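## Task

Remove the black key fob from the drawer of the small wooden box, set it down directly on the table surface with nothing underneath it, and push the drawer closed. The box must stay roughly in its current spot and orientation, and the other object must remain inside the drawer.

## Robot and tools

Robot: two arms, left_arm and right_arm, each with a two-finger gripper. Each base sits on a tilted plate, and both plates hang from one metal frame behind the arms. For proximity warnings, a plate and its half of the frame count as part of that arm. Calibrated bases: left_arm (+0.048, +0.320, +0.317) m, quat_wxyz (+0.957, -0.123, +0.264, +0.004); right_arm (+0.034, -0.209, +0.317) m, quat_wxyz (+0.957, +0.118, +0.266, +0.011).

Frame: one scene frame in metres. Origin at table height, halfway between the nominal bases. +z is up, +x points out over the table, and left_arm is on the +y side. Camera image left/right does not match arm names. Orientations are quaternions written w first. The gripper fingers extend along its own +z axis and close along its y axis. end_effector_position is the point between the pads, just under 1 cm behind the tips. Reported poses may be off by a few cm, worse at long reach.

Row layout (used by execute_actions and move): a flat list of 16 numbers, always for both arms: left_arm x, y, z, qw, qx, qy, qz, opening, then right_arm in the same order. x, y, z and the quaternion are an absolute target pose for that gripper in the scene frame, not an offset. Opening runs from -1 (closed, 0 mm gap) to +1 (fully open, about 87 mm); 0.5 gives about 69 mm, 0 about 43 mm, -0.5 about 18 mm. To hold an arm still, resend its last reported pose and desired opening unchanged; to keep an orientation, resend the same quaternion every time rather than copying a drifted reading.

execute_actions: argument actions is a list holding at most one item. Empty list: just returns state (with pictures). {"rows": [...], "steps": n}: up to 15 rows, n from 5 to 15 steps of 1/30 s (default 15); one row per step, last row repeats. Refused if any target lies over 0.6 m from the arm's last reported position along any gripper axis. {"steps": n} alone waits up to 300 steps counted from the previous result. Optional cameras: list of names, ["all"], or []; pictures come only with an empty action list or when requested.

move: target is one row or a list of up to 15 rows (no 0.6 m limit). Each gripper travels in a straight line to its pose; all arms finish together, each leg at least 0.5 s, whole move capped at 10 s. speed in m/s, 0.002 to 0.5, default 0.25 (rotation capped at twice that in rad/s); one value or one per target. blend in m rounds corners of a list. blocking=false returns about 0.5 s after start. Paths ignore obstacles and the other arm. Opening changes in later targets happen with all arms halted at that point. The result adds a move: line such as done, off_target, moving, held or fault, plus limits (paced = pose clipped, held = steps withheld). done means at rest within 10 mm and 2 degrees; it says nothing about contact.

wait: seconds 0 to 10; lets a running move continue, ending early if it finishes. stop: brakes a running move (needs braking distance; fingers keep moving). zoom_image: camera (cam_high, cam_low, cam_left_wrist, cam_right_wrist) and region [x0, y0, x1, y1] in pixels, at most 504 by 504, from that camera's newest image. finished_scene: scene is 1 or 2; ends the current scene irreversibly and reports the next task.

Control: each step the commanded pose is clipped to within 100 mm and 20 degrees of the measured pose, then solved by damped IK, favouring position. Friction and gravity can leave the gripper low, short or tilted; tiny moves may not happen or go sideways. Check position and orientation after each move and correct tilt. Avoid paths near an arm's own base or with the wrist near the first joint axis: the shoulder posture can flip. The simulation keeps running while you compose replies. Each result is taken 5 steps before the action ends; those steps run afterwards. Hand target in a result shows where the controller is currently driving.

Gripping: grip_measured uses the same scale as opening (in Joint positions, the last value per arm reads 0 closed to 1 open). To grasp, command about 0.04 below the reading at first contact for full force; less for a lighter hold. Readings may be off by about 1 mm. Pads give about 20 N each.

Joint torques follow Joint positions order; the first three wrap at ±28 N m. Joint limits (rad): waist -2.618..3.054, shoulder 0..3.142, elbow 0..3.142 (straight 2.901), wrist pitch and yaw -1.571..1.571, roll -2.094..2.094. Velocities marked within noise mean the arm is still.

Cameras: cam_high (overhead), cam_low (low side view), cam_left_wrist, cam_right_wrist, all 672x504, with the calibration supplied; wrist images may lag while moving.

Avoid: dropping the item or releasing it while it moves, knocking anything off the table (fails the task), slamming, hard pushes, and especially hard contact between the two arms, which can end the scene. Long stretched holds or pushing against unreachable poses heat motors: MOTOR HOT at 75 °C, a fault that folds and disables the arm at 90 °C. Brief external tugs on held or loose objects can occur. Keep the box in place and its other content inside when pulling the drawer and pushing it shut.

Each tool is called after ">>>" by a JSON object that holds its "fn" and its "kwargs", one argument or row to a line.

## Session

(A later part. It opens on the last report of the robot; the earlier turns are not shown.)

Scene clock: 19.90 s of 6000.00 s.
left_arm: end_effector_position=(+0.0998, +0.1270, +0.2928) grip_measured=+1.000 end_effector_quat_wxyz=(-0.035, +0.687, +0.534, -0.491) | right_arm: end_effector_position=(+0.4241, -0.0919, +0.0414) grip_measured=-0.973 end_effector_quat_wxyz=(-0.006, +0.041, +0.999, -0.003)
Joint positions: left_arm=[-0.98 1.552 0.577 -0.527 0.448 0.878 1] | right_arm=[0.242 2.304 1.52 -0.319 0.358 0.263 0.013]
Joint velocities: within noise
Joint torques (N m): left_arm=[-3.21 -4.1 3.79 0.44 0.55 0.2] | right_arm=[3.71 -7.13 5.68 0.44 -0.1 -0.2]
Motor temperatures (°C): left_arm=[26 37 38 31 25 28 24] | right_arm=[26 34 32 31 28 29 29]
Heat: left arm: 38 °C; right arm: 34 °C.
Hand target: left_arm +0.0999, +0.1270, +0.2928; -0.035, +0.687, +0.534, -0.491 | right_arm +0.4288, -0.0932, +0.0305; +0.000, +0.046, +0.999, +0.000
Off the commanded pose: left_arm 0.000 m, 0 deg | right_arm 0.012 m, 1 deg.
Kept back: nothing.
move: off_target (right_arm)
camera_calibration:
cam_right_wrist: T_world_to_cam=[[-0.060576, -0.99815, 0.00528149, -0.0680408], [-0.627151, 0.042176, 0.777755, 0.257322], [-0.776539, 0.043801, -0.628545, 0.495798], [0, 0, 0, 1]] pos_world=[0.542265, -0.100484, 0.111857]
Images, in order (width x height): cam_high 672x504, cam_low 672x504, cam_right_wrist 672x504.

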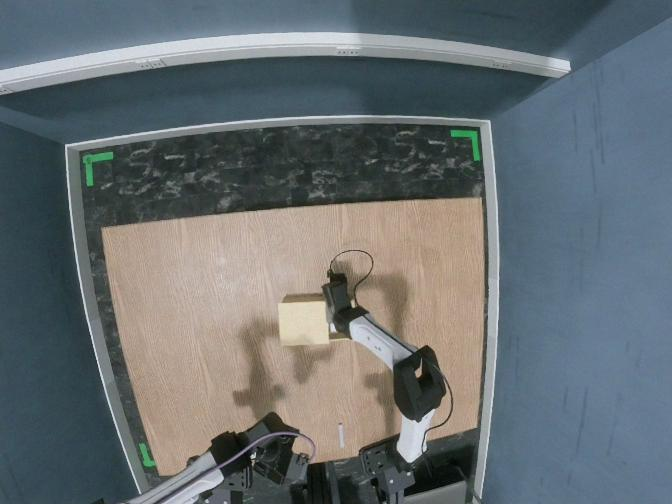

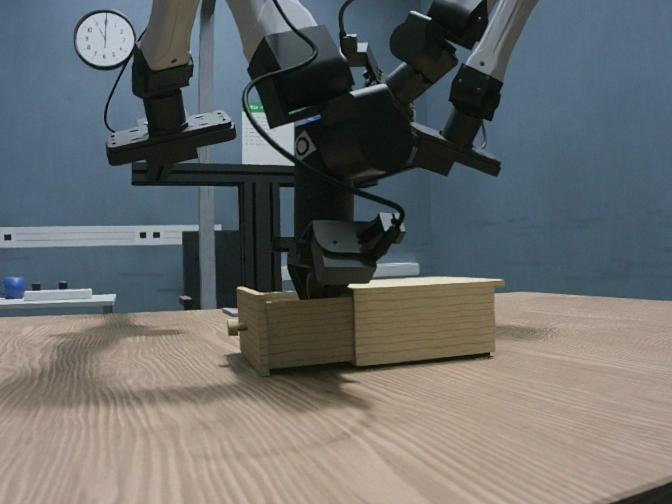

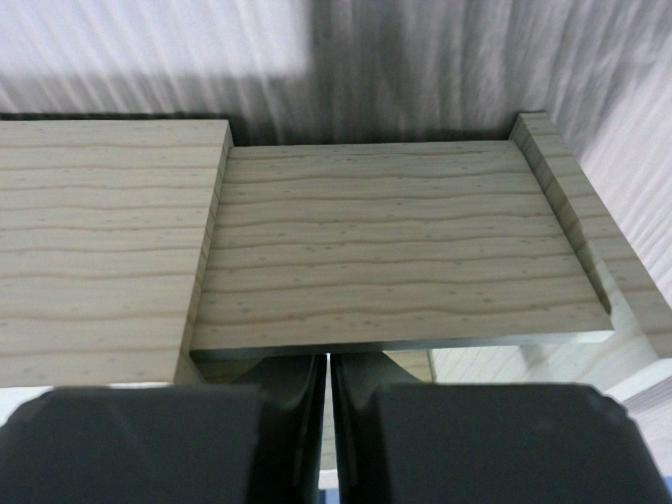

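>>> {"fn": "move", "kwargs": {
  "target": [0.0998,0.1270,0.2928,-0.035,0.687,0.534,-0.491,1,0.429,-0.093,0.022,0,0.0462,0.9989,0,-1],
  "speed": 0.04,
  "cameras": ["cam_low"]
}}

Scene clock: 21.53 s of 6000.00 s.
left_arm: end_effector_position=(+0.0998, +0.1270, +0.2928) grip_measured=+1.000 end_effector_quat_wxyz=(-0.035, +0.687, +0.534, -0.491) | right_arm: end_effector_position=(+0.4237, -0.0921, +0.0402) grip_measured=-0.973 end_effector_quat_wxyz=(-0.011, +0.035, +0.999, -0.004)
Joint positions: left_arm=[-0.98 1.552 0.577 -0.527 0.448 0.878 1] | right_arm=[0.241 2.313 1.535 -0.334 0.357 0.255 0.013]
Joint velocities: within noise
Joint torques (N m): left_arm=[-3.19 -4.07 3.84 0.44 0.54 0.19] | right_arm=[3.33 -6.17 5.41 0.71 -0.09 -0.18]
Motor temperatures (°C): left_arm=[26 37 38 31 25 28 24] | right_arm=[26 34 32 31 28 29 29]
Heat: left arm: 38 °C; right arm: 34 °C.
Hand target: left_arm +0.0999, +0.1270, +0.2928; -0.035, +0.687, +0.534, -0.491 | right_arm +0.4284, -0.0935, +0.0232; +0.000, +0.046, +0.999, +0.000
Off the commanded pose: left_arm 0.000 m, 0 deg | right_arm 0.019 m, 2 deg.
Kept back: nothing.
move: off_target (right_arm)
Images, in order (width x height): cam_low 672x504.

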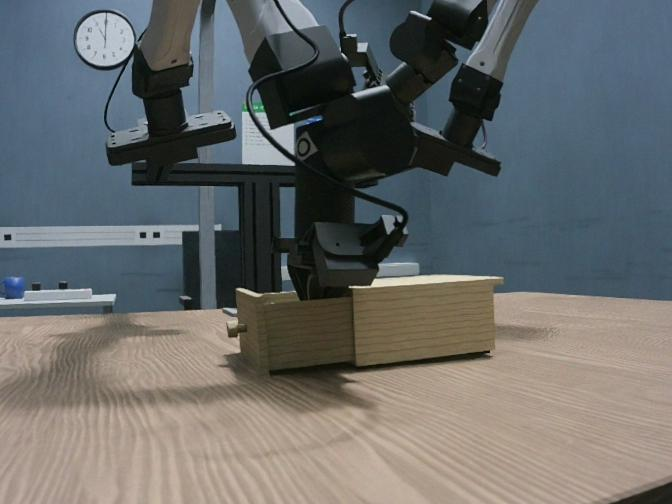

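>>> {"fn": "move", "kwargs": {
  "target": [
    [0.0998,0.1270,0.2928,-0.035,0.687,0.534,-0.491,1,0.429,-0.093,0.029,0,0.0462,0.9989,0,-1],
    [0.0998,0.1270,0.2928,-0.035,0.687,0.534,-0.491,1,0.427,-0.115,0.029,0,0.0462,0.9989,0,-1]
  ],
  "speed": 0.05,
  "cameras": ["cam_low"]
}}

Scene clock: 22.70 s of 6000.00 s.
left_arm: end_effector_position=(+0.0998, +0.1270, +0.2928) grip_measured=+1.000 end_effector_quat_wxyz=(-0.035, +0.687, +0.534, -0.491) | right_arm: end_effector_position=(+0.4229, -0.0941, +0.0395) grip_measured=-0.973 end_effector_quat_wxyz=(-0.013, +0.036, +0.999, +0.021)
Joint positions: left_arm=[-0.98 1.552 0.577 -0.527 0.448 0.878 1] | right_arm=[0.218 2.299 1.513 -0.313 0.298 0.232 0.013]
Joint velocities: within noise
Joint torques (N m): left_arm=[-3.23 -4.1 3.77 0.43 0.54 0.19] | right_arm=[1.52 -9.36 1.78 0.67 0.32 -0.36]
Motor temperatures (°C): left_arm=[26 37 39 30 25 28 24] | right_arm=[26 34 32 31 28 29 29]
Heat: left arm: 39 °C; right arm: 34 °C.
Hand target: left_arm +0.0999, +0.1270, +0.2928; -0.035, +0.687, +0.534, -0.491 | right_arm +0.4265, -0.1151, +0.0299; -0.001, +0.046, +0.999, -0.001
Off the commanded pose: left_arm 0.000 m, 0 deg | right_arm 0.024 m, 3 deg.
Kept back: nothing.
move: off_target (right_arm)
Images, in order (width x height): cam_low 672x504.

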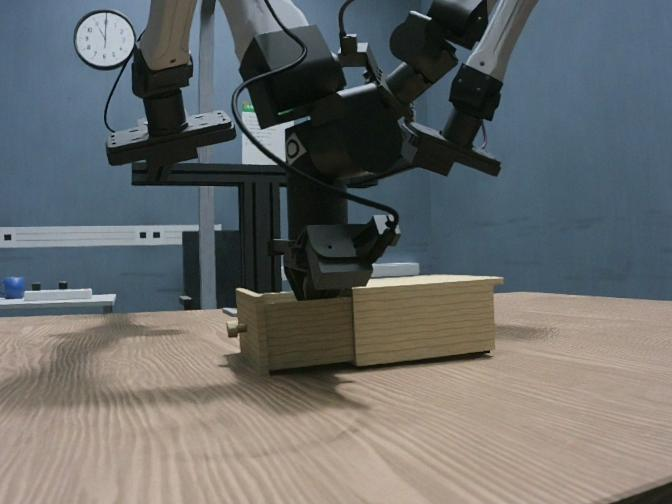

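>>> {"fn": "move", "kwargs": {
  "target": [0.0998,0.1270,0.2928,-0.035,0.687,0.534,-0.491,1,0.427,-0.130,0.032,0,0.0462,0.9989,0,-1],
  "speed": 0.05,
  "cameras": ["cam_high","cam_low"]
}}

Scene clock: 23.67 s of 6000.00 s.
left_arm: end_effector_position=(+0.0998, +0.1270, +0.2928) grip_measured=+1.000 end_effector_quat_wxyz=(-0.035, +0.687, +0.534, -0.491) | right_arm: end_effector_position=(+0.4229, -0.0954, +0.0397) grip_measured=-0.973 end_effector_quat_wxyz=(-0.012, +0.041, +0.998, +0.045)
Joint positions: left_arm=[-0.98 1.552 0.577 -0.527 0.448 0.878 1] | right_arm=[0.197 2.282 1.486 -0.286 0.24 0.218 0.013]
Joint velocities: within noise
Joint torques (N m): left_arm=[-3.22 -4.05 3.85 0.43 0.54 0.19] | right_arm=[0.49 -10.29 1.96 0.43 0.69 -0.52]
Motor temperatures (°C): left_arm=[27 37 39 30 25 28 24] | right_arm=[26 35 32 31 28 29 29]
Heat: left arm: 39 °C; right arm: 35 °C.
Hand target: left_arm +0.0999, +0.1270, +0.2928; -0.035, +0.687, +0.534, -0.491 | right_arm +0.4260, -0.1293, +0.0332; -0.003, +0.046, +0.999, +0.000
Off the commanded pose: left_arm 0.000 m, 0 deg | right_arm 0.036 m, 5 deg.
Kept back: nothing.
move: off_target (right_arm)
Images, in order (width x height): cam_high 672x504, cam_low 672x504.

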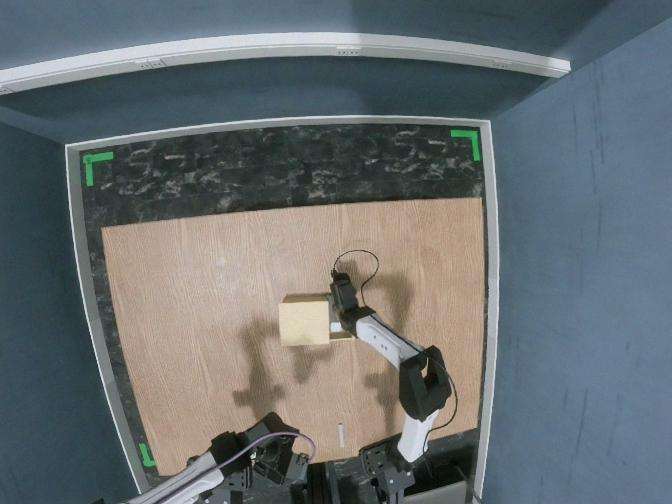

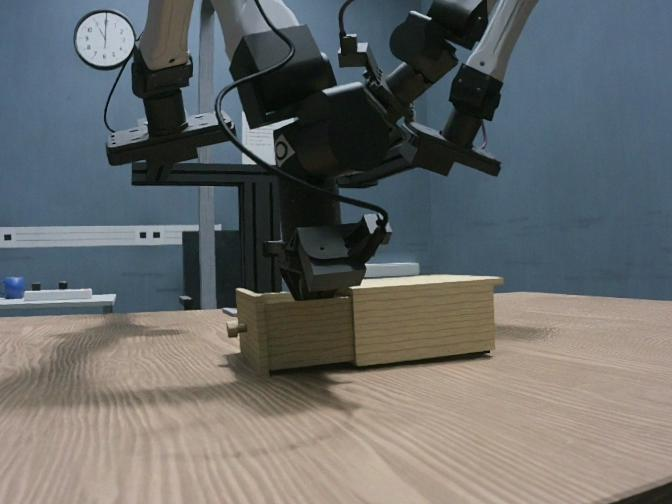

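>>> {"fn": "move", "kwargs": {
  "target": [0.0998,0.1270,0.2928,-0.035,0.687,0.534,-0.491,1,0.427,-0.130,0.040,0,0.0462,0.9989,0,-1],
  "speed": 0.05,
  "cameras": ["cam_high","cam_low"]
}}

Scene clock: 24.63 s of 6000.00 s.
left_arm: end_effector_position=(+0.0998, +0.1270, +0.2928) grip_measured=+1.000 end_effector_quat_wxyz=(-0.035, +0.687, +0.534, -0.491) | right_arm: end_effector_position=(+0.4223, -0.0995, +0.0414) grip_measured=-0.973 end_effector_quat_wxyz=(-0.010, +0.042, +0.998, +0.042)
Joint positions: left_arm=[-0.98 1.552 0.577 -0.527 0.448 0.878 1] | right_arm=[0.192 2.269 1.47 -0.279 0.245 0.215 0.013]
Joint velocities: within noise
Joint torques (N m): left_arm=[-3.21 -4.12 3.78 0.44 0.54 0.18] | right_arm=[1.46 -10.92 2.22 0.23 0.65 -0.39]
Motor temperatures (°C): left_arm=[27 37 39 30 25 28 24] | right_arm=[26 35 32 31 28 29 29]
Heat: left arm: 39 °C; right arm: 35 °C.
Hand target: left_arm +0.0999, +0.1270, +0.2928; -0.035, +0.687, +0.534, -0.491 | right_arm +0.4266, -0.1294, +0.0405; -0.002, +0.046, +0.999, +0.000
Off the commanded pose: left_arm 0.000 m, 0 deg | right_arm 0.031 m, 5 deg.
Kept back: nothing.
move: off_target (right_arm)
Images, in order (width x height): cam_high 672x504, cam_low 672x504.

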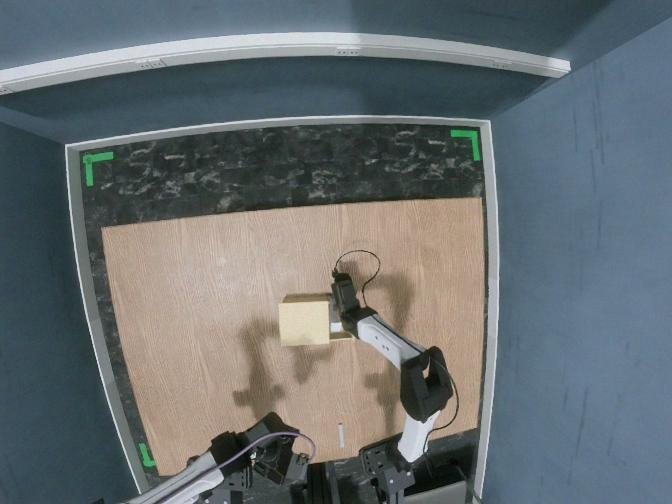

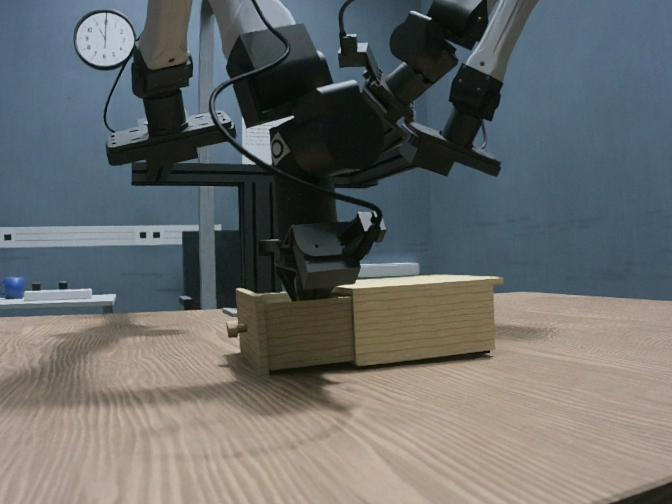

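>>> {"fn": "move", "kwargs": {
  "target": [0.0998,0.1270,0.2928,-0.035,0.687,0.534,-0.491,1,0.426,-0.140,0.042,0,0.0462,0.9989,0,-1],
  "speed": 0.05,
  "cameras": ["cam_high","cam_low"]
}}

>>> {"fn": "zoom_image", "kwargs": {
  "camera": "cam_high",
  "region": [290, 270, 390, 370]
}}

Scene clock: 25.70 s of 6000.00 s.
left_arm: end_effector_position=(+0.0998, +0.1270, +0.2928) grip_measured=+1.000 end_effector_quat_wxyz=(-0.035, +0.687, +0.534, -0.491) | right_arm: end_effector_position=(+0.4165, -0.1309, +0.0377) grip_measured=-0.973 end_effector_quat_wxyz=(-0.016, +0.043, +0.999, +0.010)
Joint positions: left_arm=[-0.98 1.552 0.577 -0.527 0.448 0.878 1] | right_arm=[0.146 2.25 1.439 -0.277 0.284 0.182 0.013]
Joint velocities: within noise
Joint torques (N m): left_arm=[-3.21 -4.05 3.77 0.44 0.55 0.19] | right_arm=[3.54 -11.18 2.81 0.29 0.18 -0.27]
Motor temperatures (°C): left_arm=[27 37 39 30 25 28 24] | right_arm=[26 35 32 31 28 29 29]
Heat: left arm: 39 °C; right arm: 35 °C.
Hand target: left_arm +0.0999, +0.1270, +0.2928; -0.035, +0.687, +0.534, -0.491 | right_arm +0.4259, -0.1400, +0.0421; +0.000, +0.046, +0.999, +0.000
Off the commanded pose: left_arm 0.000 m, 0 deg | right_arm 0.014 m, 2 deg.
Kept back: nothing.
move: off_target (right_arm)
Images, in order (width x height): cam_high 672x504, cam_low 672x504.

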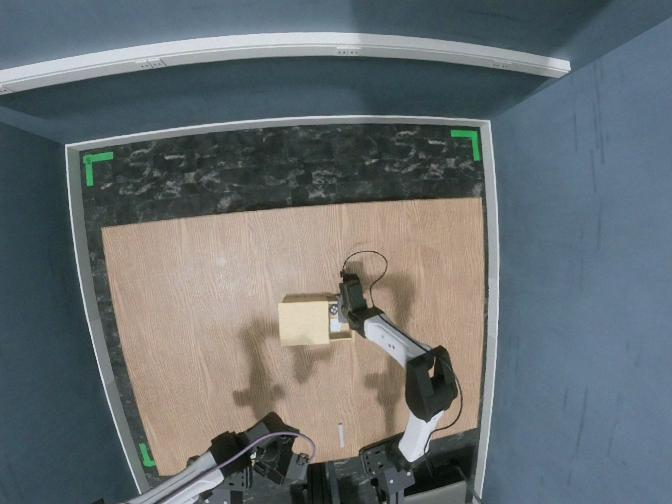

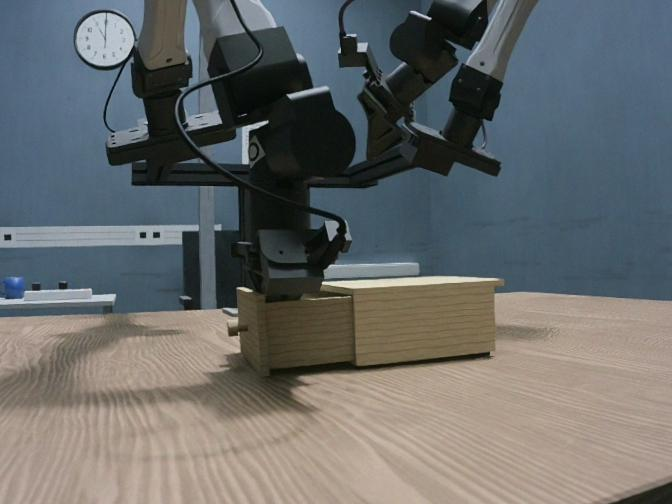

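Scaled by 5.040 from the camera's 672x504 image, which has a finer 960x720 frame.

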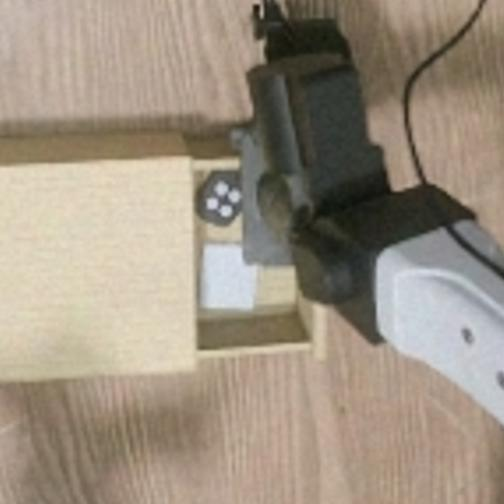

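>>> {"fn": "move", "kwargs": {
  "target": [
    [0.0998,0.1270,0.2928,-0.035,0.687,0.534,-0.491,1,0.418,-0.128,0.09,0,0.0462,0.9989,0,-1],
    [0.0998,0.1270,0.2928,-0.035,0.687,0.534,-0.491,1,0.39,-0.118,0.16,0,0.0462,0.9989,0,-0.4]
  ],
  "speed": 0.12,
  "blend": 0.02,
  "cameras": ["cam_high","cam_right_wrist"]
}}

>>> {"fn": "zoom_image", "kwargs": {
  "camera": "cam_right_wrist",
  "region": [150, 0, 450, 270]
}}

Scene clock: 28.00 s of 6000.00 s.
left_arm: end_effector_position=(+0.0998, +0.1270, +0.2928) grip_measured=+1.000 end_effector_quat_wxyz=(-0.035, +0.687, +0.534, -0.491) | right_arm: end_effector_position=(+0.3854, -0.1170, +0.1482) grip_measured=-0.400 end_effector_quat_wxyz=(-0.012, +0.042, +0.999, +0.000)
Joint positions: left_arm=[-0.98 1.552 0.577 -0.527 0.448 0.878 1] | right_arm=[0.293 1.885 1.197 -0.442 0.371 0.319 0.3]
Joint velocities: within noise
Joint torques (N m): left_arm=[-3.17 -4.07 3.78 0.44 0.54 0.19] | right_arm=[5.04 -11.11 3.58 0.04 0.13 -0.04]
Motor temperatures (°C): left_arm=[27 37 39 30 25 28 24] | right_arm=[26 36 32 31 28 29 29]
Heat: left arm: 39 °C; right arm: 36 °C.
Hand target: left_arm +0.0999, +0.1270, +0.2928; -0.035, +0.687, +0.534, -0.491 | right_arm +0.3899, -0.1179, +0.1596; +0.000, +0.046, +0.999, +0.000
Off the commanded pose: left_arm 0.000 m, 0 deg | right_arm 0.013 m, 1 deg.
Kept back: nothing.
move: off_target (right_arm); target 2's new opening was sent with right_arm's hand 0.013 m and 1 deg from that target
camera_calibration:
cam_right_wrist: T_world_to_cam=[[-0.0636029, -0.997974, -0.00151678, -0.0938463], [-0.618948, 0.0382544, 0.7845, 0.146411], [-0.782853, 0.0508353, -0.620127, 0.536005], [0, 0, 0, 1]] pos_world=[0.504265, -0.126505, 0.217389]
Images, in order (width x height): cam_high 672x504, cam_right_wrist 672x504.

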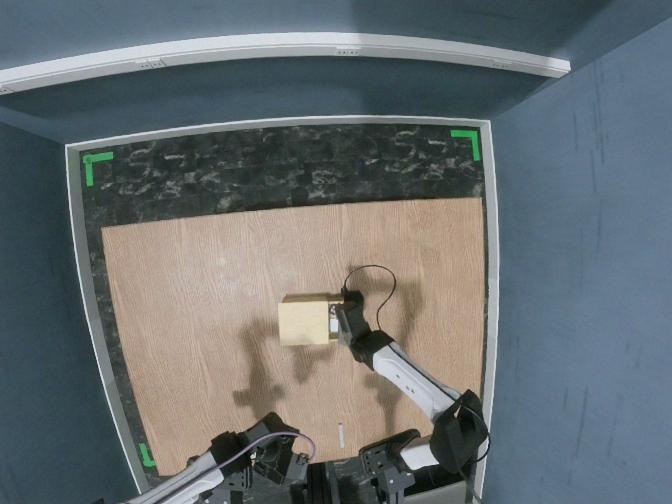

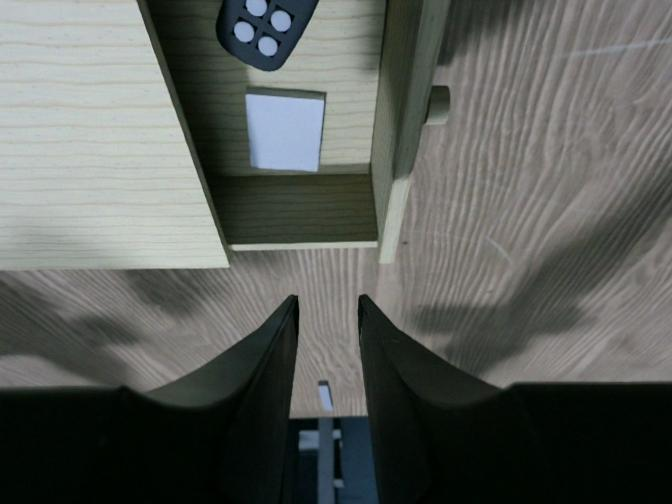

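Scaled by 1.680 from the camera's 672x504 image, which has a finer 960x720 frame.

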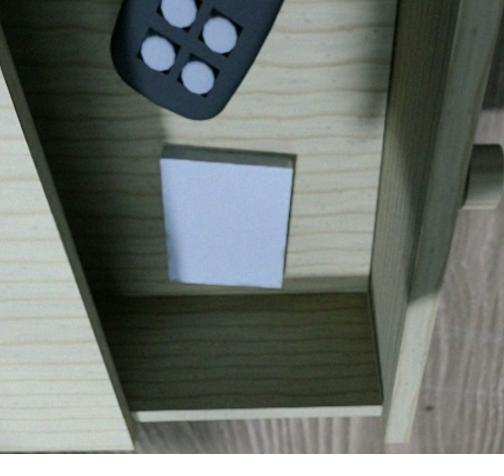

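>>> {"fn": "move", "kwargs": {
  "target": [0.0998,0.1270,0.2928,-0.035,0.687,0.534,-0.491,1,0.43,-0.118,0.185,0,0.0462,0.9989,0,-0.2],
  "speed": 0.15,
  "cameras": ["cam_right_wrist"]
}}

>>> {"fn": "zoom_image", "kwargs": {
  "camera": "cam_right_wrist",
  "region": [150, 0, 450, 270]
}}

Scene clock: 29.27 s of 6000.00 s.
left_arm: end_effector_position=(+0.0998, +0.1270, +0.2928) grip_measured=+1.000 end_effector_quat_wxyz=(-0.035, +0.687, +0.534, -0.491) | right_arm: end_effector_position=(+0.4250, -0.1206, +0.1787) grip_measured=-0.200 end_effector_quat_wxyz=(-0.007, +0.045, +0.999, +0.001)
Joint positions: left_arm=[-0.98 1.552 0.577 -0.527 0.448 0.878 1] | right_arm=[0.293 1.885 1.39 -0.624 0.373 0.32 0.4]
Joint velocities: within noise
Joint torques (N m): left_arm=[-3.21 -4.1 3.85 0.44 0.54 0.19] | right_arm=[5.57 -9.4 6.89 0.08 0.08 -0.03]
Motor temperatures (°C): left_arm=[27 37 39 30 25 28 24] | right_arm=[26 36 32 31 28 29 29]
Heat: left arm: 39 °C; right arm: 36 °C.
Hand target: left_arm +0.0999, +0.1270, +0.2928; -0.035, +0.687, +0.534, -0.491 | right_arm +0.4300, -0.1180, +0.1850; +0.000, +0.046, +0.999, +0.000
Off the commanded pose: left_arm 0.000 m, 0 deg | right_arm 0.008 m, 1 deg.
Kept back: nothing.
move: done
camera_calibration:
cam_right_wrist: T_world_to_cam=[[-0.0688605, -0.997623, -0.00242079, -0.0924032], [-0.626372, 0.0413461, 0.778427, 0.151835], [-0.776477, 0.0551192, -0.62773, 0.585281], [0, 0, 0, 1]] pos_world=[0.5432, -0.130722, 0.248982]
Images, in order (width x height): cam_right_wrist 672x504.

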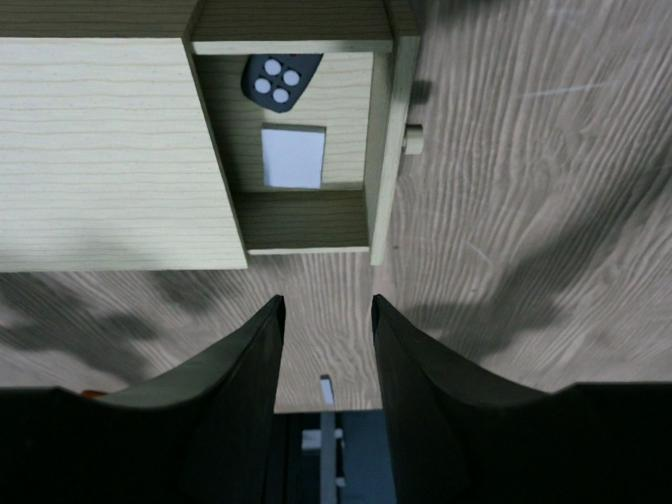

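Scaled by 1.680 from the camera's 672x504 image, which has a finer 960x720 frame.

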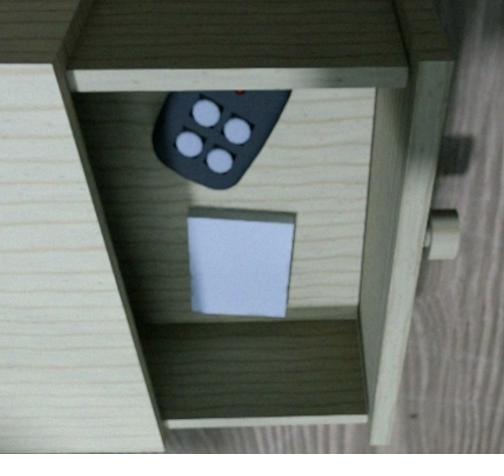

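>>> {"fn": "move", "kwargs": {
  "target": [
    [0.0998,0.1270,0.2928,-0.035,0.687,0.534,-0.491,1,0.436,-0.094,0.09,0,0.0462,0.9989,0,-1],
    [0.0998,0.1270,0.2928,-0.035,0.687,0.534,-0.491,1,0.438,-0.090,0.048,0,0.0462,0.9989,0,-1]
  ],
  "speed": 0.12,
  "blend": 0.02,
  "cameras": ["cam_low"]
}}

Scene clock: 36.13 s of 6000.00 s.
left_arm: end_effector_position=(+0.0998, +0.1270, +0.2928) grip_measured=+1.000 end_effector_quat_wxyz=(-0.035, +0.687, +0.534, -0.491) | right_arm: end_effector_position=(+0.4338, -0.0889, +0.0549) grip_measured=-0.973 end_effector_quat_wxyz=(-0.003, +0.044, +0.999, -0.003)
Joint positions: left_arm=[-0.98 1.552 0.577 -0.527 0.448 0.878 1] | right_arm=[0.255 2.282 1.55 -0.369 0.365 0.28 0.013]
Joint velocities: within noise
Joint torques (N m): left_arm=[-3.22 -4.07 3.82 0.44 0.53 0.19] | right_arm=[4.25 -8.16 5.9 0.33 -0.1 -0.28]
Motor temperatures (°C): left_arm=[27 37 39 30 25 28 24] | right_arm=[26 37 32 30 28 29 29]
Heat: left arm: 39 °C; right arm: 37 °C.
Hand target: left_arm +0.0999, +0.1270, +0.2928; -0.035, +0.687, +0.534, -0.491 | right_arm +0.4379, -0.0901, +0.0482; +0.000, +0.046, +0.999, +0.000
Off the commanded pose: left_arm 0.000 m, 0 deg | right_arm 0.008 m, 1 deg.
Kept back: nothing.
move: done
Images, in order (width x height): cam_low 672x504.

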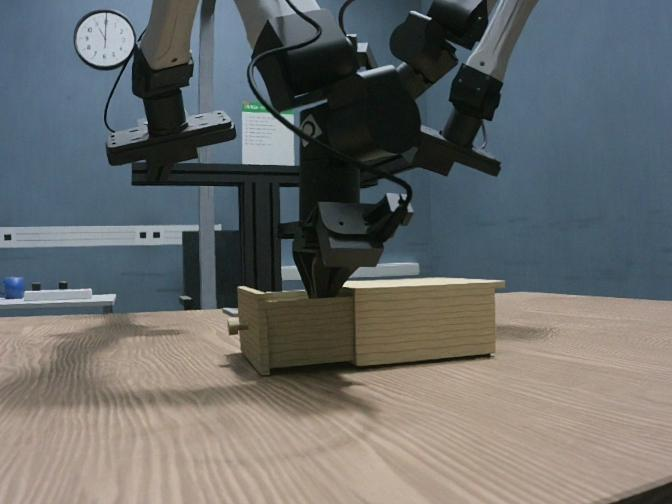

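>>> {"fn": "move", "kwargs": {
  "target": [0.0998,0.1270,0.2928,-0.035,0.687,0.534,-0.491,1,0.440,-0.090,0.032,0,0.0462,0.9989,0,-1],
  "speed": 0.06,
  "cameras": ["cam_low"]
}}

Scene clock: 37.10 s of 6000.00 s.
left_arm: end_effector_position=(+0.0998, +0.1270, +0.2928) grip_measured=+1.000 end_effector_quat_wxyz=(-0.035, +0.687, +0.534, -0.491) | right_arm: end_effector_position=(+0.4300, -0.0865, +0.0440) grip_measured=-0.973 end_effector_quat_wxyz=(-0.013, +0.037, +0.999, -0.001)
Joint positions: left_arm=[-0.98 1.552 0.577 -0.527 0.448 0.878 1] | right_arm=[0.251 2.322 1.577 -0.373 0.355 0.268 0.013]
Joint velocities: within noise
Joint torques (N m): left_arm=[-3.19 -4.08 3.79 0.45 0.54 0.19] | right_arm=[3.47 -7.5 6.56 0.49 -0.03 -0.21]
Motor temperatures (°C): left_arm=[27 37 39 30 25 28 24] | right_arm=[26 37 32 30 28 29 29]
Heat: left arm: 39 °C; right arm: 37 °C.
Hand target: left_arm +0.0999, +0.1270, +0.2928; -0.035, +0.687, +0.534, -0.491 | right_arm +0.4396, -0.0904, +0.0328; +0.000, +0.046, +0.999, +0.000
Off the commanded pose: left_arm 0.000 m, 0 deg | right_arm 0.016 m, 2 deg.
Kept back: nothing.
move: off_target (right_arm)
Images, in order (width x height): cam_low 672x504.

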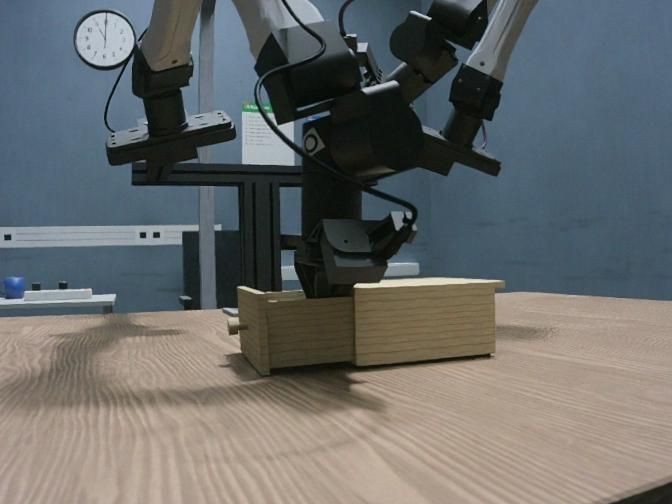

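>>> {"fn": "move", "kwargs": {
  "target": [
    [0.0998,0.1270,0.2928,-0.035,0.687,0.534,-0.491,1,0.434,-0.092,0.034,0,0.0462,0.9989,0,-1],
    [0.0998,0.1270,0.2928,-0.035,0.687,0.534,-0.491,1,0.424,-0.115,0.034,0,0.0462,0.9989,0,-1]
  ],
  "speed": 0.05,
  "cameras": ["cam_high","cam_low"]
}}

>>> {"fn": "zoom_image", "kwargs": {
  "camera": "cam_high",
  "region": [290, 270, 390, 370]
}}

Scene clock: 38.40 s of 6000.00 s.
left_arm: end_effector_position=(+0.0998, +0.1270, +0.2928) grip_measured=+1.000 end_effector_quat_wxyz=(-0.035, +0.687, +0.534, -0.491) | right_arm: end_effector_position=(+0.4225, -0.0902, +0.0389) grip_measured=-0.973 end_effector_quat_wxyz=(-0.005, +0.041, +0.999, +0.027)
Joint positions: left_arm=[-0.98 1.552 0.577 -0.527 0.448 0.878 1] | right_arm=[0.222 2.292 1.489 -0.278 0.29 0.239 0.013]
Joint velocities: within noise
Joint torques (N m): left_arm=[-3.19 -4.08 3.82 0.44 0.54 0.19] | right_arm=[1.61 -10.29 2.06 0.38 0.38 -0.39]
Motor temperatures (°C): left_arm=[27 37 39 30 25 28 24] | right_arm=[26 37 32 30 28 29 29]
Heat: left arm: 39 °C; right arm: 37 °C.
Hand target: left_arm +0.0999, +0.1270, +0.2928; -0.035, +0.687, +0.534, -0.491 | right_arm +0.4237, -0.1145, +0.0345; -0.001, +0.046, +0.999, +0.000
Off the commanded pose: left_arm 0.000 m, 0 deg | right_arm 0.025 m, 3 deg.
Kept back: nothing.
move: off_target (right_arm)
Images, in order (width x height): cam_high 672x504, cam_low 672x504.

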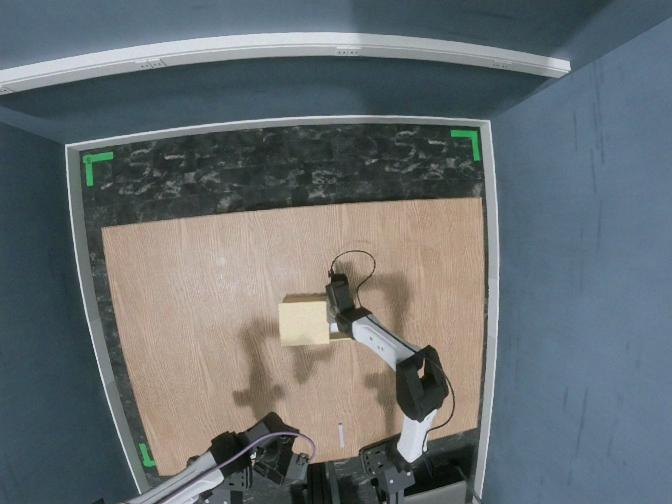

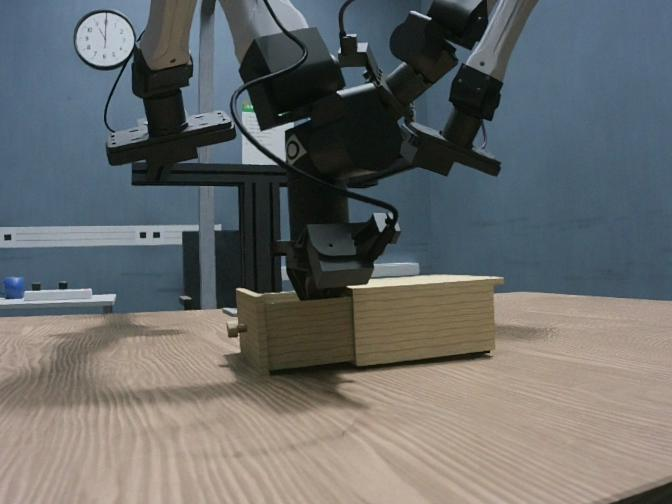

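Scaled by 5.040 from the camera's 672x504 image, which has a finer 960x720 frame.

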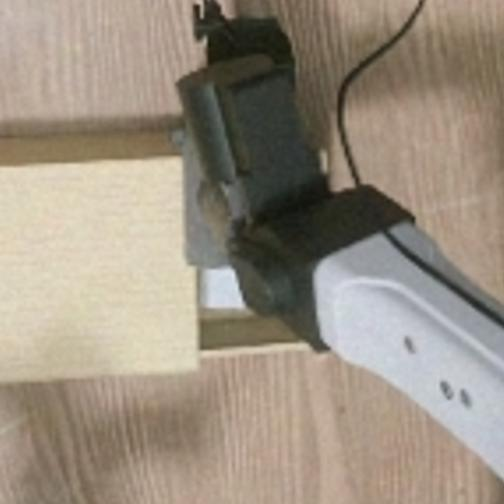

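>>> {"fn": "move", "kwargs": {
  "target": [0.0998,0.1270,0.2928,-0.035,0.687,0.534,-0.491,1,0.424,-0.122,0.037,0,0.0462,0.9989,0,-1],
  "speed": 0.03,
  "cameras": ["cam_high"]
}}

>>> {"fn": "zoom_image", "kwargs": {
  "camera": "cam_high",
  "region": [290, 270, 390, 370]
}}

Scene clock: 39.33 s of 6000.00 s.
left_arm: end_effector_position=(+0.0998, +0.1270, +0.2928) grip_measured=+1.000 end_effector_quat_wxyz=(-0.035, +0.687, +0.534, -0.491) | right_arm: end_effector_position=(+0.4222, -0.0912, +0.0390) grip_measured=-0.973 end_effector_quat_wxyz=(-0.004, +0.042, +0.998, +0.038)
Joint positions: left_arm=[-0.98 1.552 0.577 -0.527 0.448 0.878 1] | right_arm=[0.212 2.283 1.473 -0.262 0.265 0.232 0.013]
Joint velocities: within noise
Joint torques (N m): left_arm=[-3.23 -4.07 3.82 0.43 0.54 0.2] | right_arm=[1.33 -10.95 1.78 0.18 0.55 -0.47]
Motor temperatures (°C): left_arm=[27 37 39 30 25 28 24] | right_arm=[26 37 32 30 28 29 29]
Heat: left arm: 39 °C; right arm: 37 °C.
Hand target: left_arm +0.0999, +0.1270, +0.2928; -0.035, +0.687, +0.534, -0.491 | right_arm +0.4234, -0.1213, +0.0373; -0.002, +0.046, +0.999, +0.000
Off the commanded pose: left_arm 0.000 m, 0 deg | right_arm 0.031 m, 4 deg.
Kept back: nothing.
move: off_target (right_arm)
Images, in order (width x height): cam_high 672x504.

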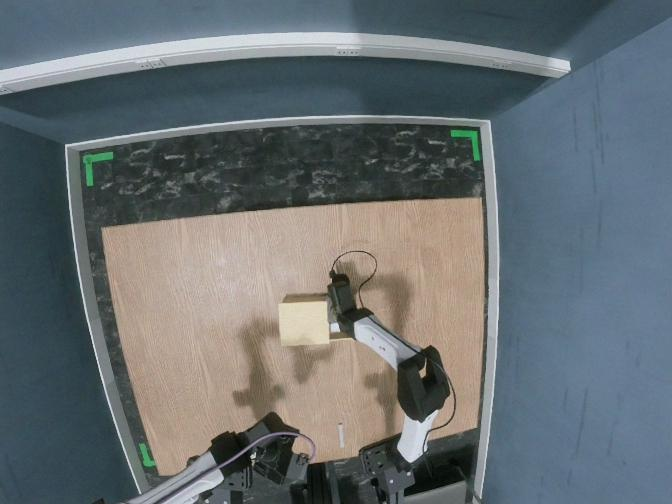

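Scaled by 5.040 from the camera's 672x504 image, which has a finer 960x720 frame.

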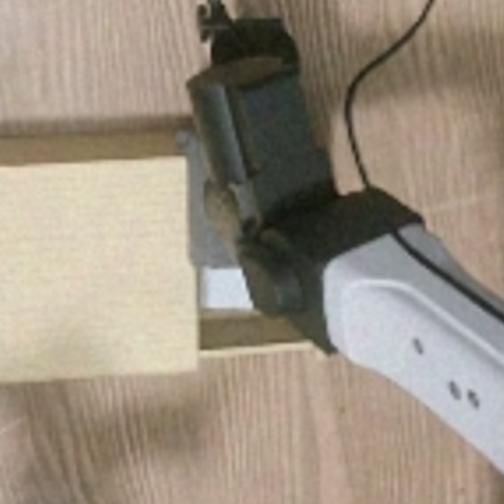

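>>> {"fn": "move", "kwargs": {
  "target": [0.0998,0.1270,0.2928,-0.035,0.687,0.534,-0.491,1,0.423,-0.118,0.043,0,0.0462,0.9989,0,-1],
  "speed": 0.03,
  "cameras": ["cam_high"]
}}

>>> {"fn": "zoom_image", "kwargs": {
  "camera": "cam_high",
  "region": [290, 270, 390, 370]
}}

Scene clock: 40.70 s of 6000.00 s.
left_arm: end_effector_position=(+0.0998, +0.1270, +0.2928) grip_measured=+1.000 end_effector_quat_wxyz=(-0.035, +0.687, +0.534, -0.491) | right_arm: end_effector_position=(+0.4112, -0.1094, +0.0360) grip_measured=-0.973 end_effector_quat_wxyz=(-0.016, +0.041, +0.999, +0.005)
Joint positions: left_arm=[-0.98 1.552 0.577 -0.527 0.448 0.878 1] | right_arm=[0.197 2.279 1.449 -0.276 0.317 0.227 0.013]
Joint velocities: within noise
Joint torques (N m): left_arm=[-3.21 -4.08 3.79 0.43 0.55 0.19] | right_arm=[3.77 -11.63 2.91 0.25 0.11 -0.24]
Motor temperatures (°C): left_arm=[27 37 39 30 25 28 24] | right_arm=[26 38 32 30 28 29 29]
Heat: left arm: 39 °C; right arm: 38 °C.
Hand target: left_arm +0.0999, +0.1270, +0.2928; -0.035, +0.687, +0.534, -0.491 | right_arm +0.4229, -0.1180, +0.0429; +0.000, +0.046, +0.999, +0.000
Off the commanded pose: left_arm 0.000 m, 0 deg | right_arm 0.016 m, 2 deg.
Kept back: nothing.
move: off_target (right_arm)
Images, in order (width x height): cam_high 672x504.

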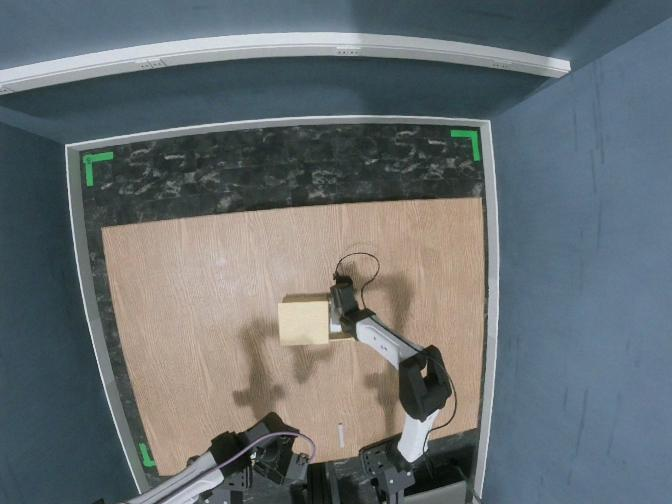

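Scaled by 5.040 from the camera's 672x504 image, which has a finer 960x720 frame.

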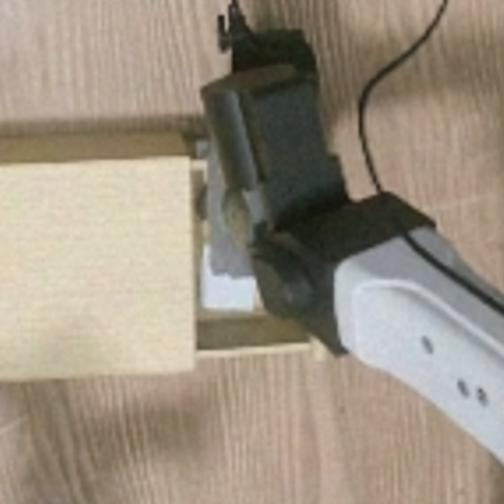

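>>> {"fn": "move", "kwargs": {
  "target": [
    [0.0998,0.1270,0.2928,-0.035,0.687,0.534,-0.491,1,0.418,-0.112,0.09,0,0.0462,0.9989,0,-1],
    [0.0998,0.1270,0.2928,-0.035,0.687,0.534,-0.491,1,0.43,-0.118,0.185,0,0.0462,0.9989,0,-0.6]
  ],
  "speed": 0.15,
  "blend": 0.02,
  "cameras": ["cam_right_wrist"]
}}

>>> {"fn": "zoom_image", "kwargs": {
  "camera": "cam_right_wrist",
  "region": [150, 0, 450, 270]
}}

Scene clock: 43.03 s of 6000.00 s.
left_arm: end_effector_position=(+0.0998, +0.1270, +0.2928) grip_measured=+1.000 end_effector_quat_wxyz=(-0.035, +0.687, +0.534, -0.491) | right_arm: end_effector_position=(+0.4156, -0.1184, +0.1684) grip_measured=-0.600 end_effector_quat_wxyz=(-0.023, +0.038, +0.999, -0.003)
Joint positions: left_arm=[-0.98 1.552 0.577 -0.527 0.448 0.878 1] | right_arm=[0.293 1.917 1.387 -0.625 0.372 0.321 0.2]
Joint velocities: within noise
Joint torques (N m): left_arm=[-3.22 -4.08 3.81 0.43 0.54 0.18] | right_arm=[5.71 -11.95 6.71 -0.05 0.13 -0.01]
Motor temperatures (°C): left_arm=[27 37 39 30 25 28 24] | right_arm=[26 38 32 30 28 29 29]
Heat: left arm: 39 °C; right arm: 38 °C.
Hand target: left_arm +0.0999, +0.1270, +0.2928; -0.035, +0.687, +0.534, -0.491 | right_arm +0.4297, -0.1181, +0.1847; +0.000, +0.046, +0.999, +0.000
Off the commanded pose: left_arm 0.000 m, 0 deg | right_arm 0.022 m, 3 deg.
Kept back: nothing.
move: off_target (right_arm); target 2's new opening was sent with right_arm's hand 0.022 m and 3 deg from that target
camera_calibration:
cam_right_wrist: T_world_to_cam=[[-0.0560247, -0.998412, 0.00596769, -0.0976814], [-0.601055, 0.038499, 0.79828, 0.13963], [-0.797242, 0.0411365, -0.602257, 0.574106], [0, 0, 0, 1]] pos_world=[0.536154, -0.126519, 0.234879]
Images, in order (width x height): cam_right_wrist 672x504.

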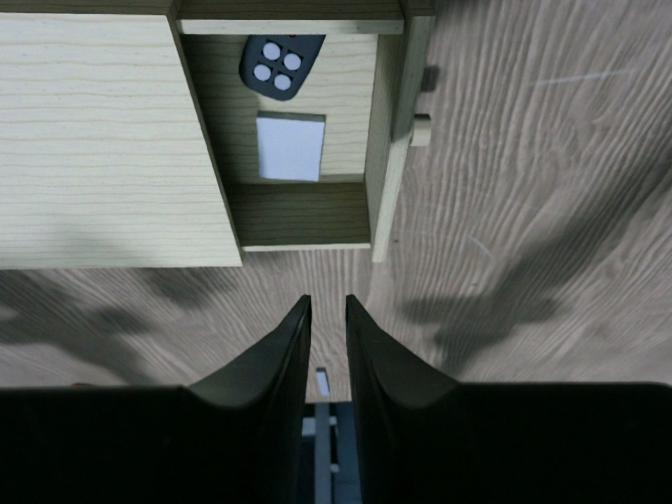

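Scaled by 1.680 from the camera's 672x504 image, which has a finer 960x720 frame.

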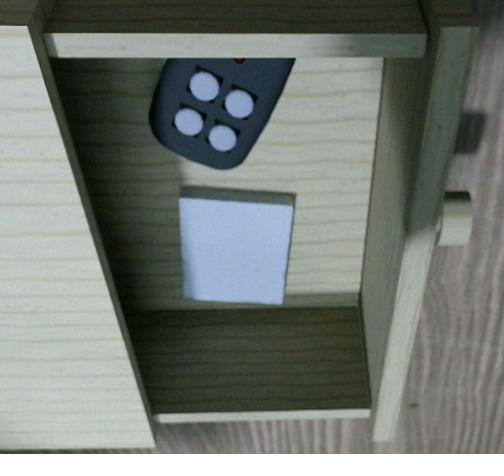

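>>> {"fn": "move", "kwargs": {
  "target": [0.0998,0.1270,0.2928,-0.035,0.687,0.534,-0.491,1,0.42,-0.125,0.20,0,-0.7071,0.7071,0,-1],
  "speed": 0.4
}}

>>> {"fn": "zoom_image", "kwargs": {
  "camera": "cam_low",
  "region": [200, 0, 450, 250]
}}

Scene clock: 47.27 s of 6000.00 s.
left_arm: end_effector_position=(+0.0998, +0.1270, +0.2928) grip_measured=+1.000 end_effector_quat_wxyz=(-0.035, +0.687, +0.534, -0.491) | right_arm: end_effector_position=(+0.4102, -0.1267, +0.1871) grip_measured=-0.973 end_effector_quat_wxyz=(+0.023, +0.707, -0.707, -0.009)
Joint positions: left_arm=[-0.98 1.552 0.577 -0.527 0.448 0.878 1] | right_arm=[0.443 1.846 1.231 -0.605 0.441 -1.173 0.013]
Joint velocities: within noise
Joint torques (N m): left_arm=[-3.18 -4.08 3.84 0.44 0.55 0.19] | right_arm=[5.83 -11.25 4.12 0.16 -0.06 -0.27]
Motor temperatures (°C): left_arm=[27 37 39 30 25 28 24] | right_arm=[26 39 32 30 28 29 29]
Heat: left arm: 39 °C; right arm: 39 °C.
Hand target: left_arm +0.0999, +0.1270, +0.2928; -0.035, +0.687, +0.534, -0.491 | right_arm +0.4198, -0.1250, +0.1998; +0.000, +0.707, -0.707, +0.000
Off the commanded pose: left_arm 0.000 m, 0 deg | right_arm 0.016 m, 3 deg.
Kept back: nothing.
move: off_target (right_arm)
camera_calibration:
cam_right_wrist: T_world_to_cam=[[0.998635, 0.0197319, -0.0483619, -0.399894], [0.050114, -0.62297, 0.780639, -0.225879], [-0.0147245, -0.781997, -0.623109, 0.160038], [0, 0, 0, 1]] pos_world=[0.413024, -0.00767628, 0.256712]

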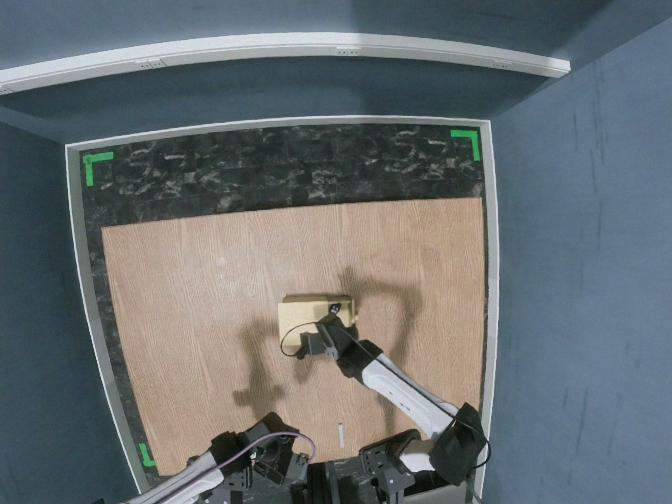

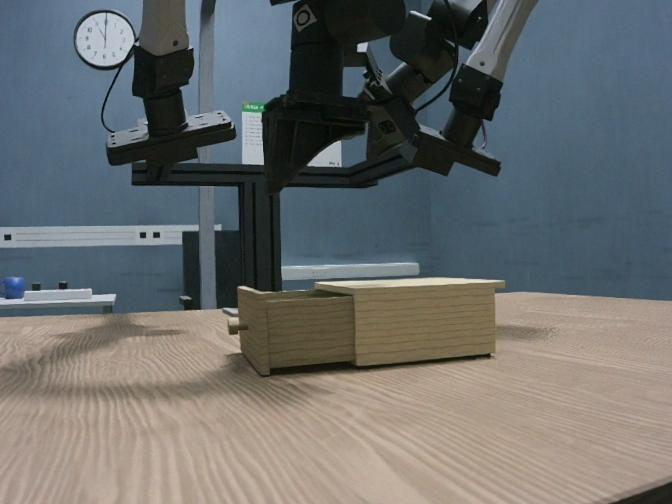

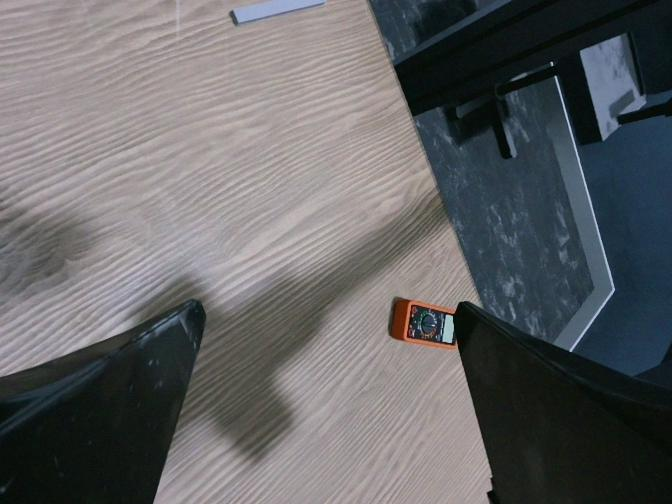

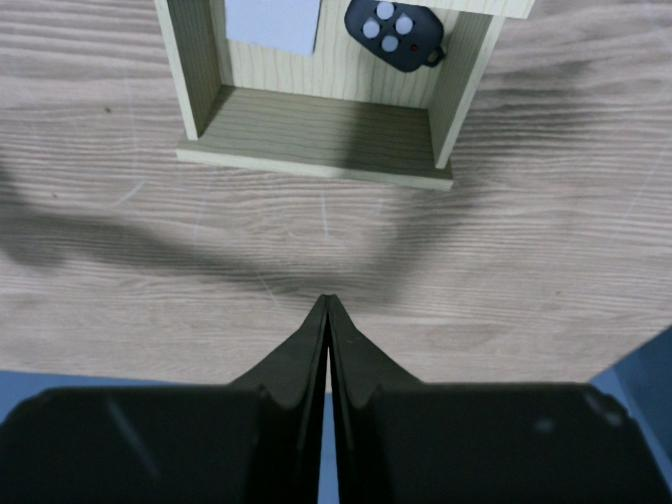

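Scaled by 2.016 from the camera's 672x504 image, which has a finer 960x720 frame.

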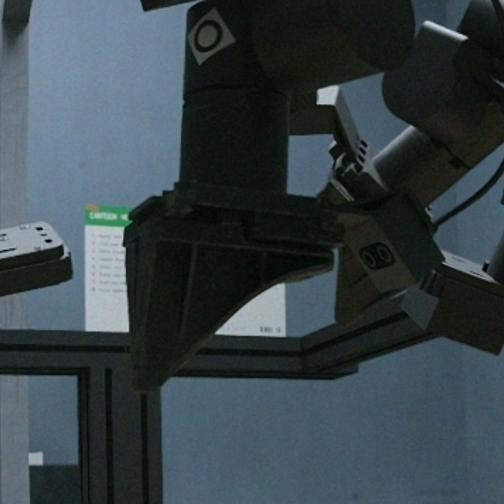

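>>> {"fn": "zoom_image", "kwargs": {
  "camera": "cam_right_wrist",
  "region": [150, 0, 550, 200]
}}

Scaled by 1.260 from the camera's 672x504 image, which has a finer 960x720 frame.

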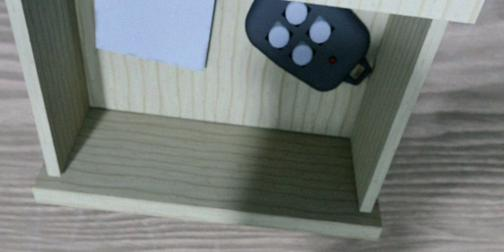

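>>> {"fn": "move", "kwargs": {
  "target": [
    [0.0998,0.1270,0.2928,-0.035,0.687,0.534,-0.491,1,0.415,-0.123,0.16,0,0.0462,0.9989,0,-1],
    [0.0998,0.1270,0.2928,-0.035,0.687,0.534,-0.491,1,0.412,-0.123,0.07,0,0.0462,0.9989,0,-1]
  ],
  "speed": [0.4, 0.15],
  "cameras": ["cam_right_wrist"]
}}

Scene clock: 57.93 s of 6000.00 s.
left_arm: end_effector_position=(+0.0998, +0.1270, +0.2928) grip_measured=+1.000 end_effector_quat_wxyz=(-0.035, +0.687, +0.534, -0.491) | right_arm: end_effector_position=(+0.4071, -0.1223, +0.0756) grip_measured=-0.973 end_effector_quat_wxyz=(-0.004, +0.044, +0.999, -0.004)
Joint positions: left_arm=[-0.98 1.552 0.577 -0.527 0.448 0.878 1] | right_arm=[0.209 2.122 1.325 -0.29 0.344 0.238 0.013]
Joint velocities: within noise
Joint torques (N m): left_arm=[-3.19 -4.08 3.79 0.43 0.54 0.19] | right_arm=[3.51 -7.65 5.2 0.32 -0.1 -0.25]
Motor temperatures (°C): left_arm=[27 37 39 30 25 27 23] | right_arm=[26 41 32 30 28 29 29]
Heat: left arm: 39 °C; right arm: 41 °C.
Hand target: left_arm +0.0999, +0.1270, +0.2928; -0.035, +0.687, +0.534, -0.491 | right_arm +0.4118, -0.1230, +0.0701; +0.000, +0.046, +0.999, +0.000
Off the commanded pose: left_arm 0.000 m, 0 deg | right_arm 0.007 m, 1 deg.
Kept back: nothing.
move: done
camera_calibration:
cam_right_wrist: T_world_to_cam=[[-0.0681947, -0.997657, 0.00554215, -0.0964747], [-0.629919, 0.0473645, 0.775216, 0.223373], [-0.773661, 0.0493745, -0.631673, 0.505214], [0, 0, 0, 1]] pos_world=[0.524992, -0.131773, 0.146502]
Images, in order (width x height): cam_right_wrist 672x504.

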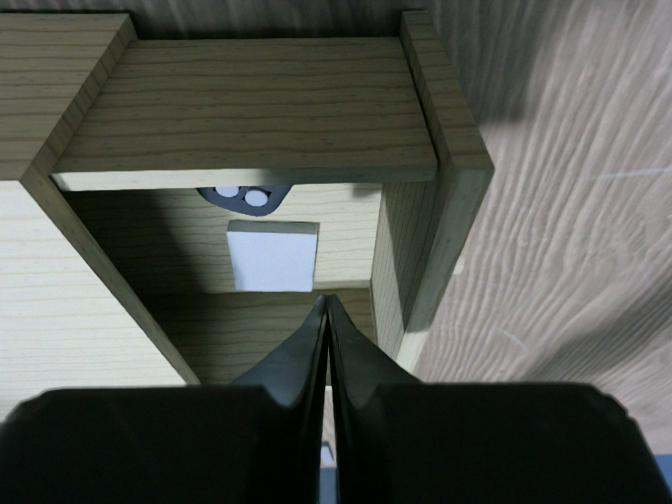

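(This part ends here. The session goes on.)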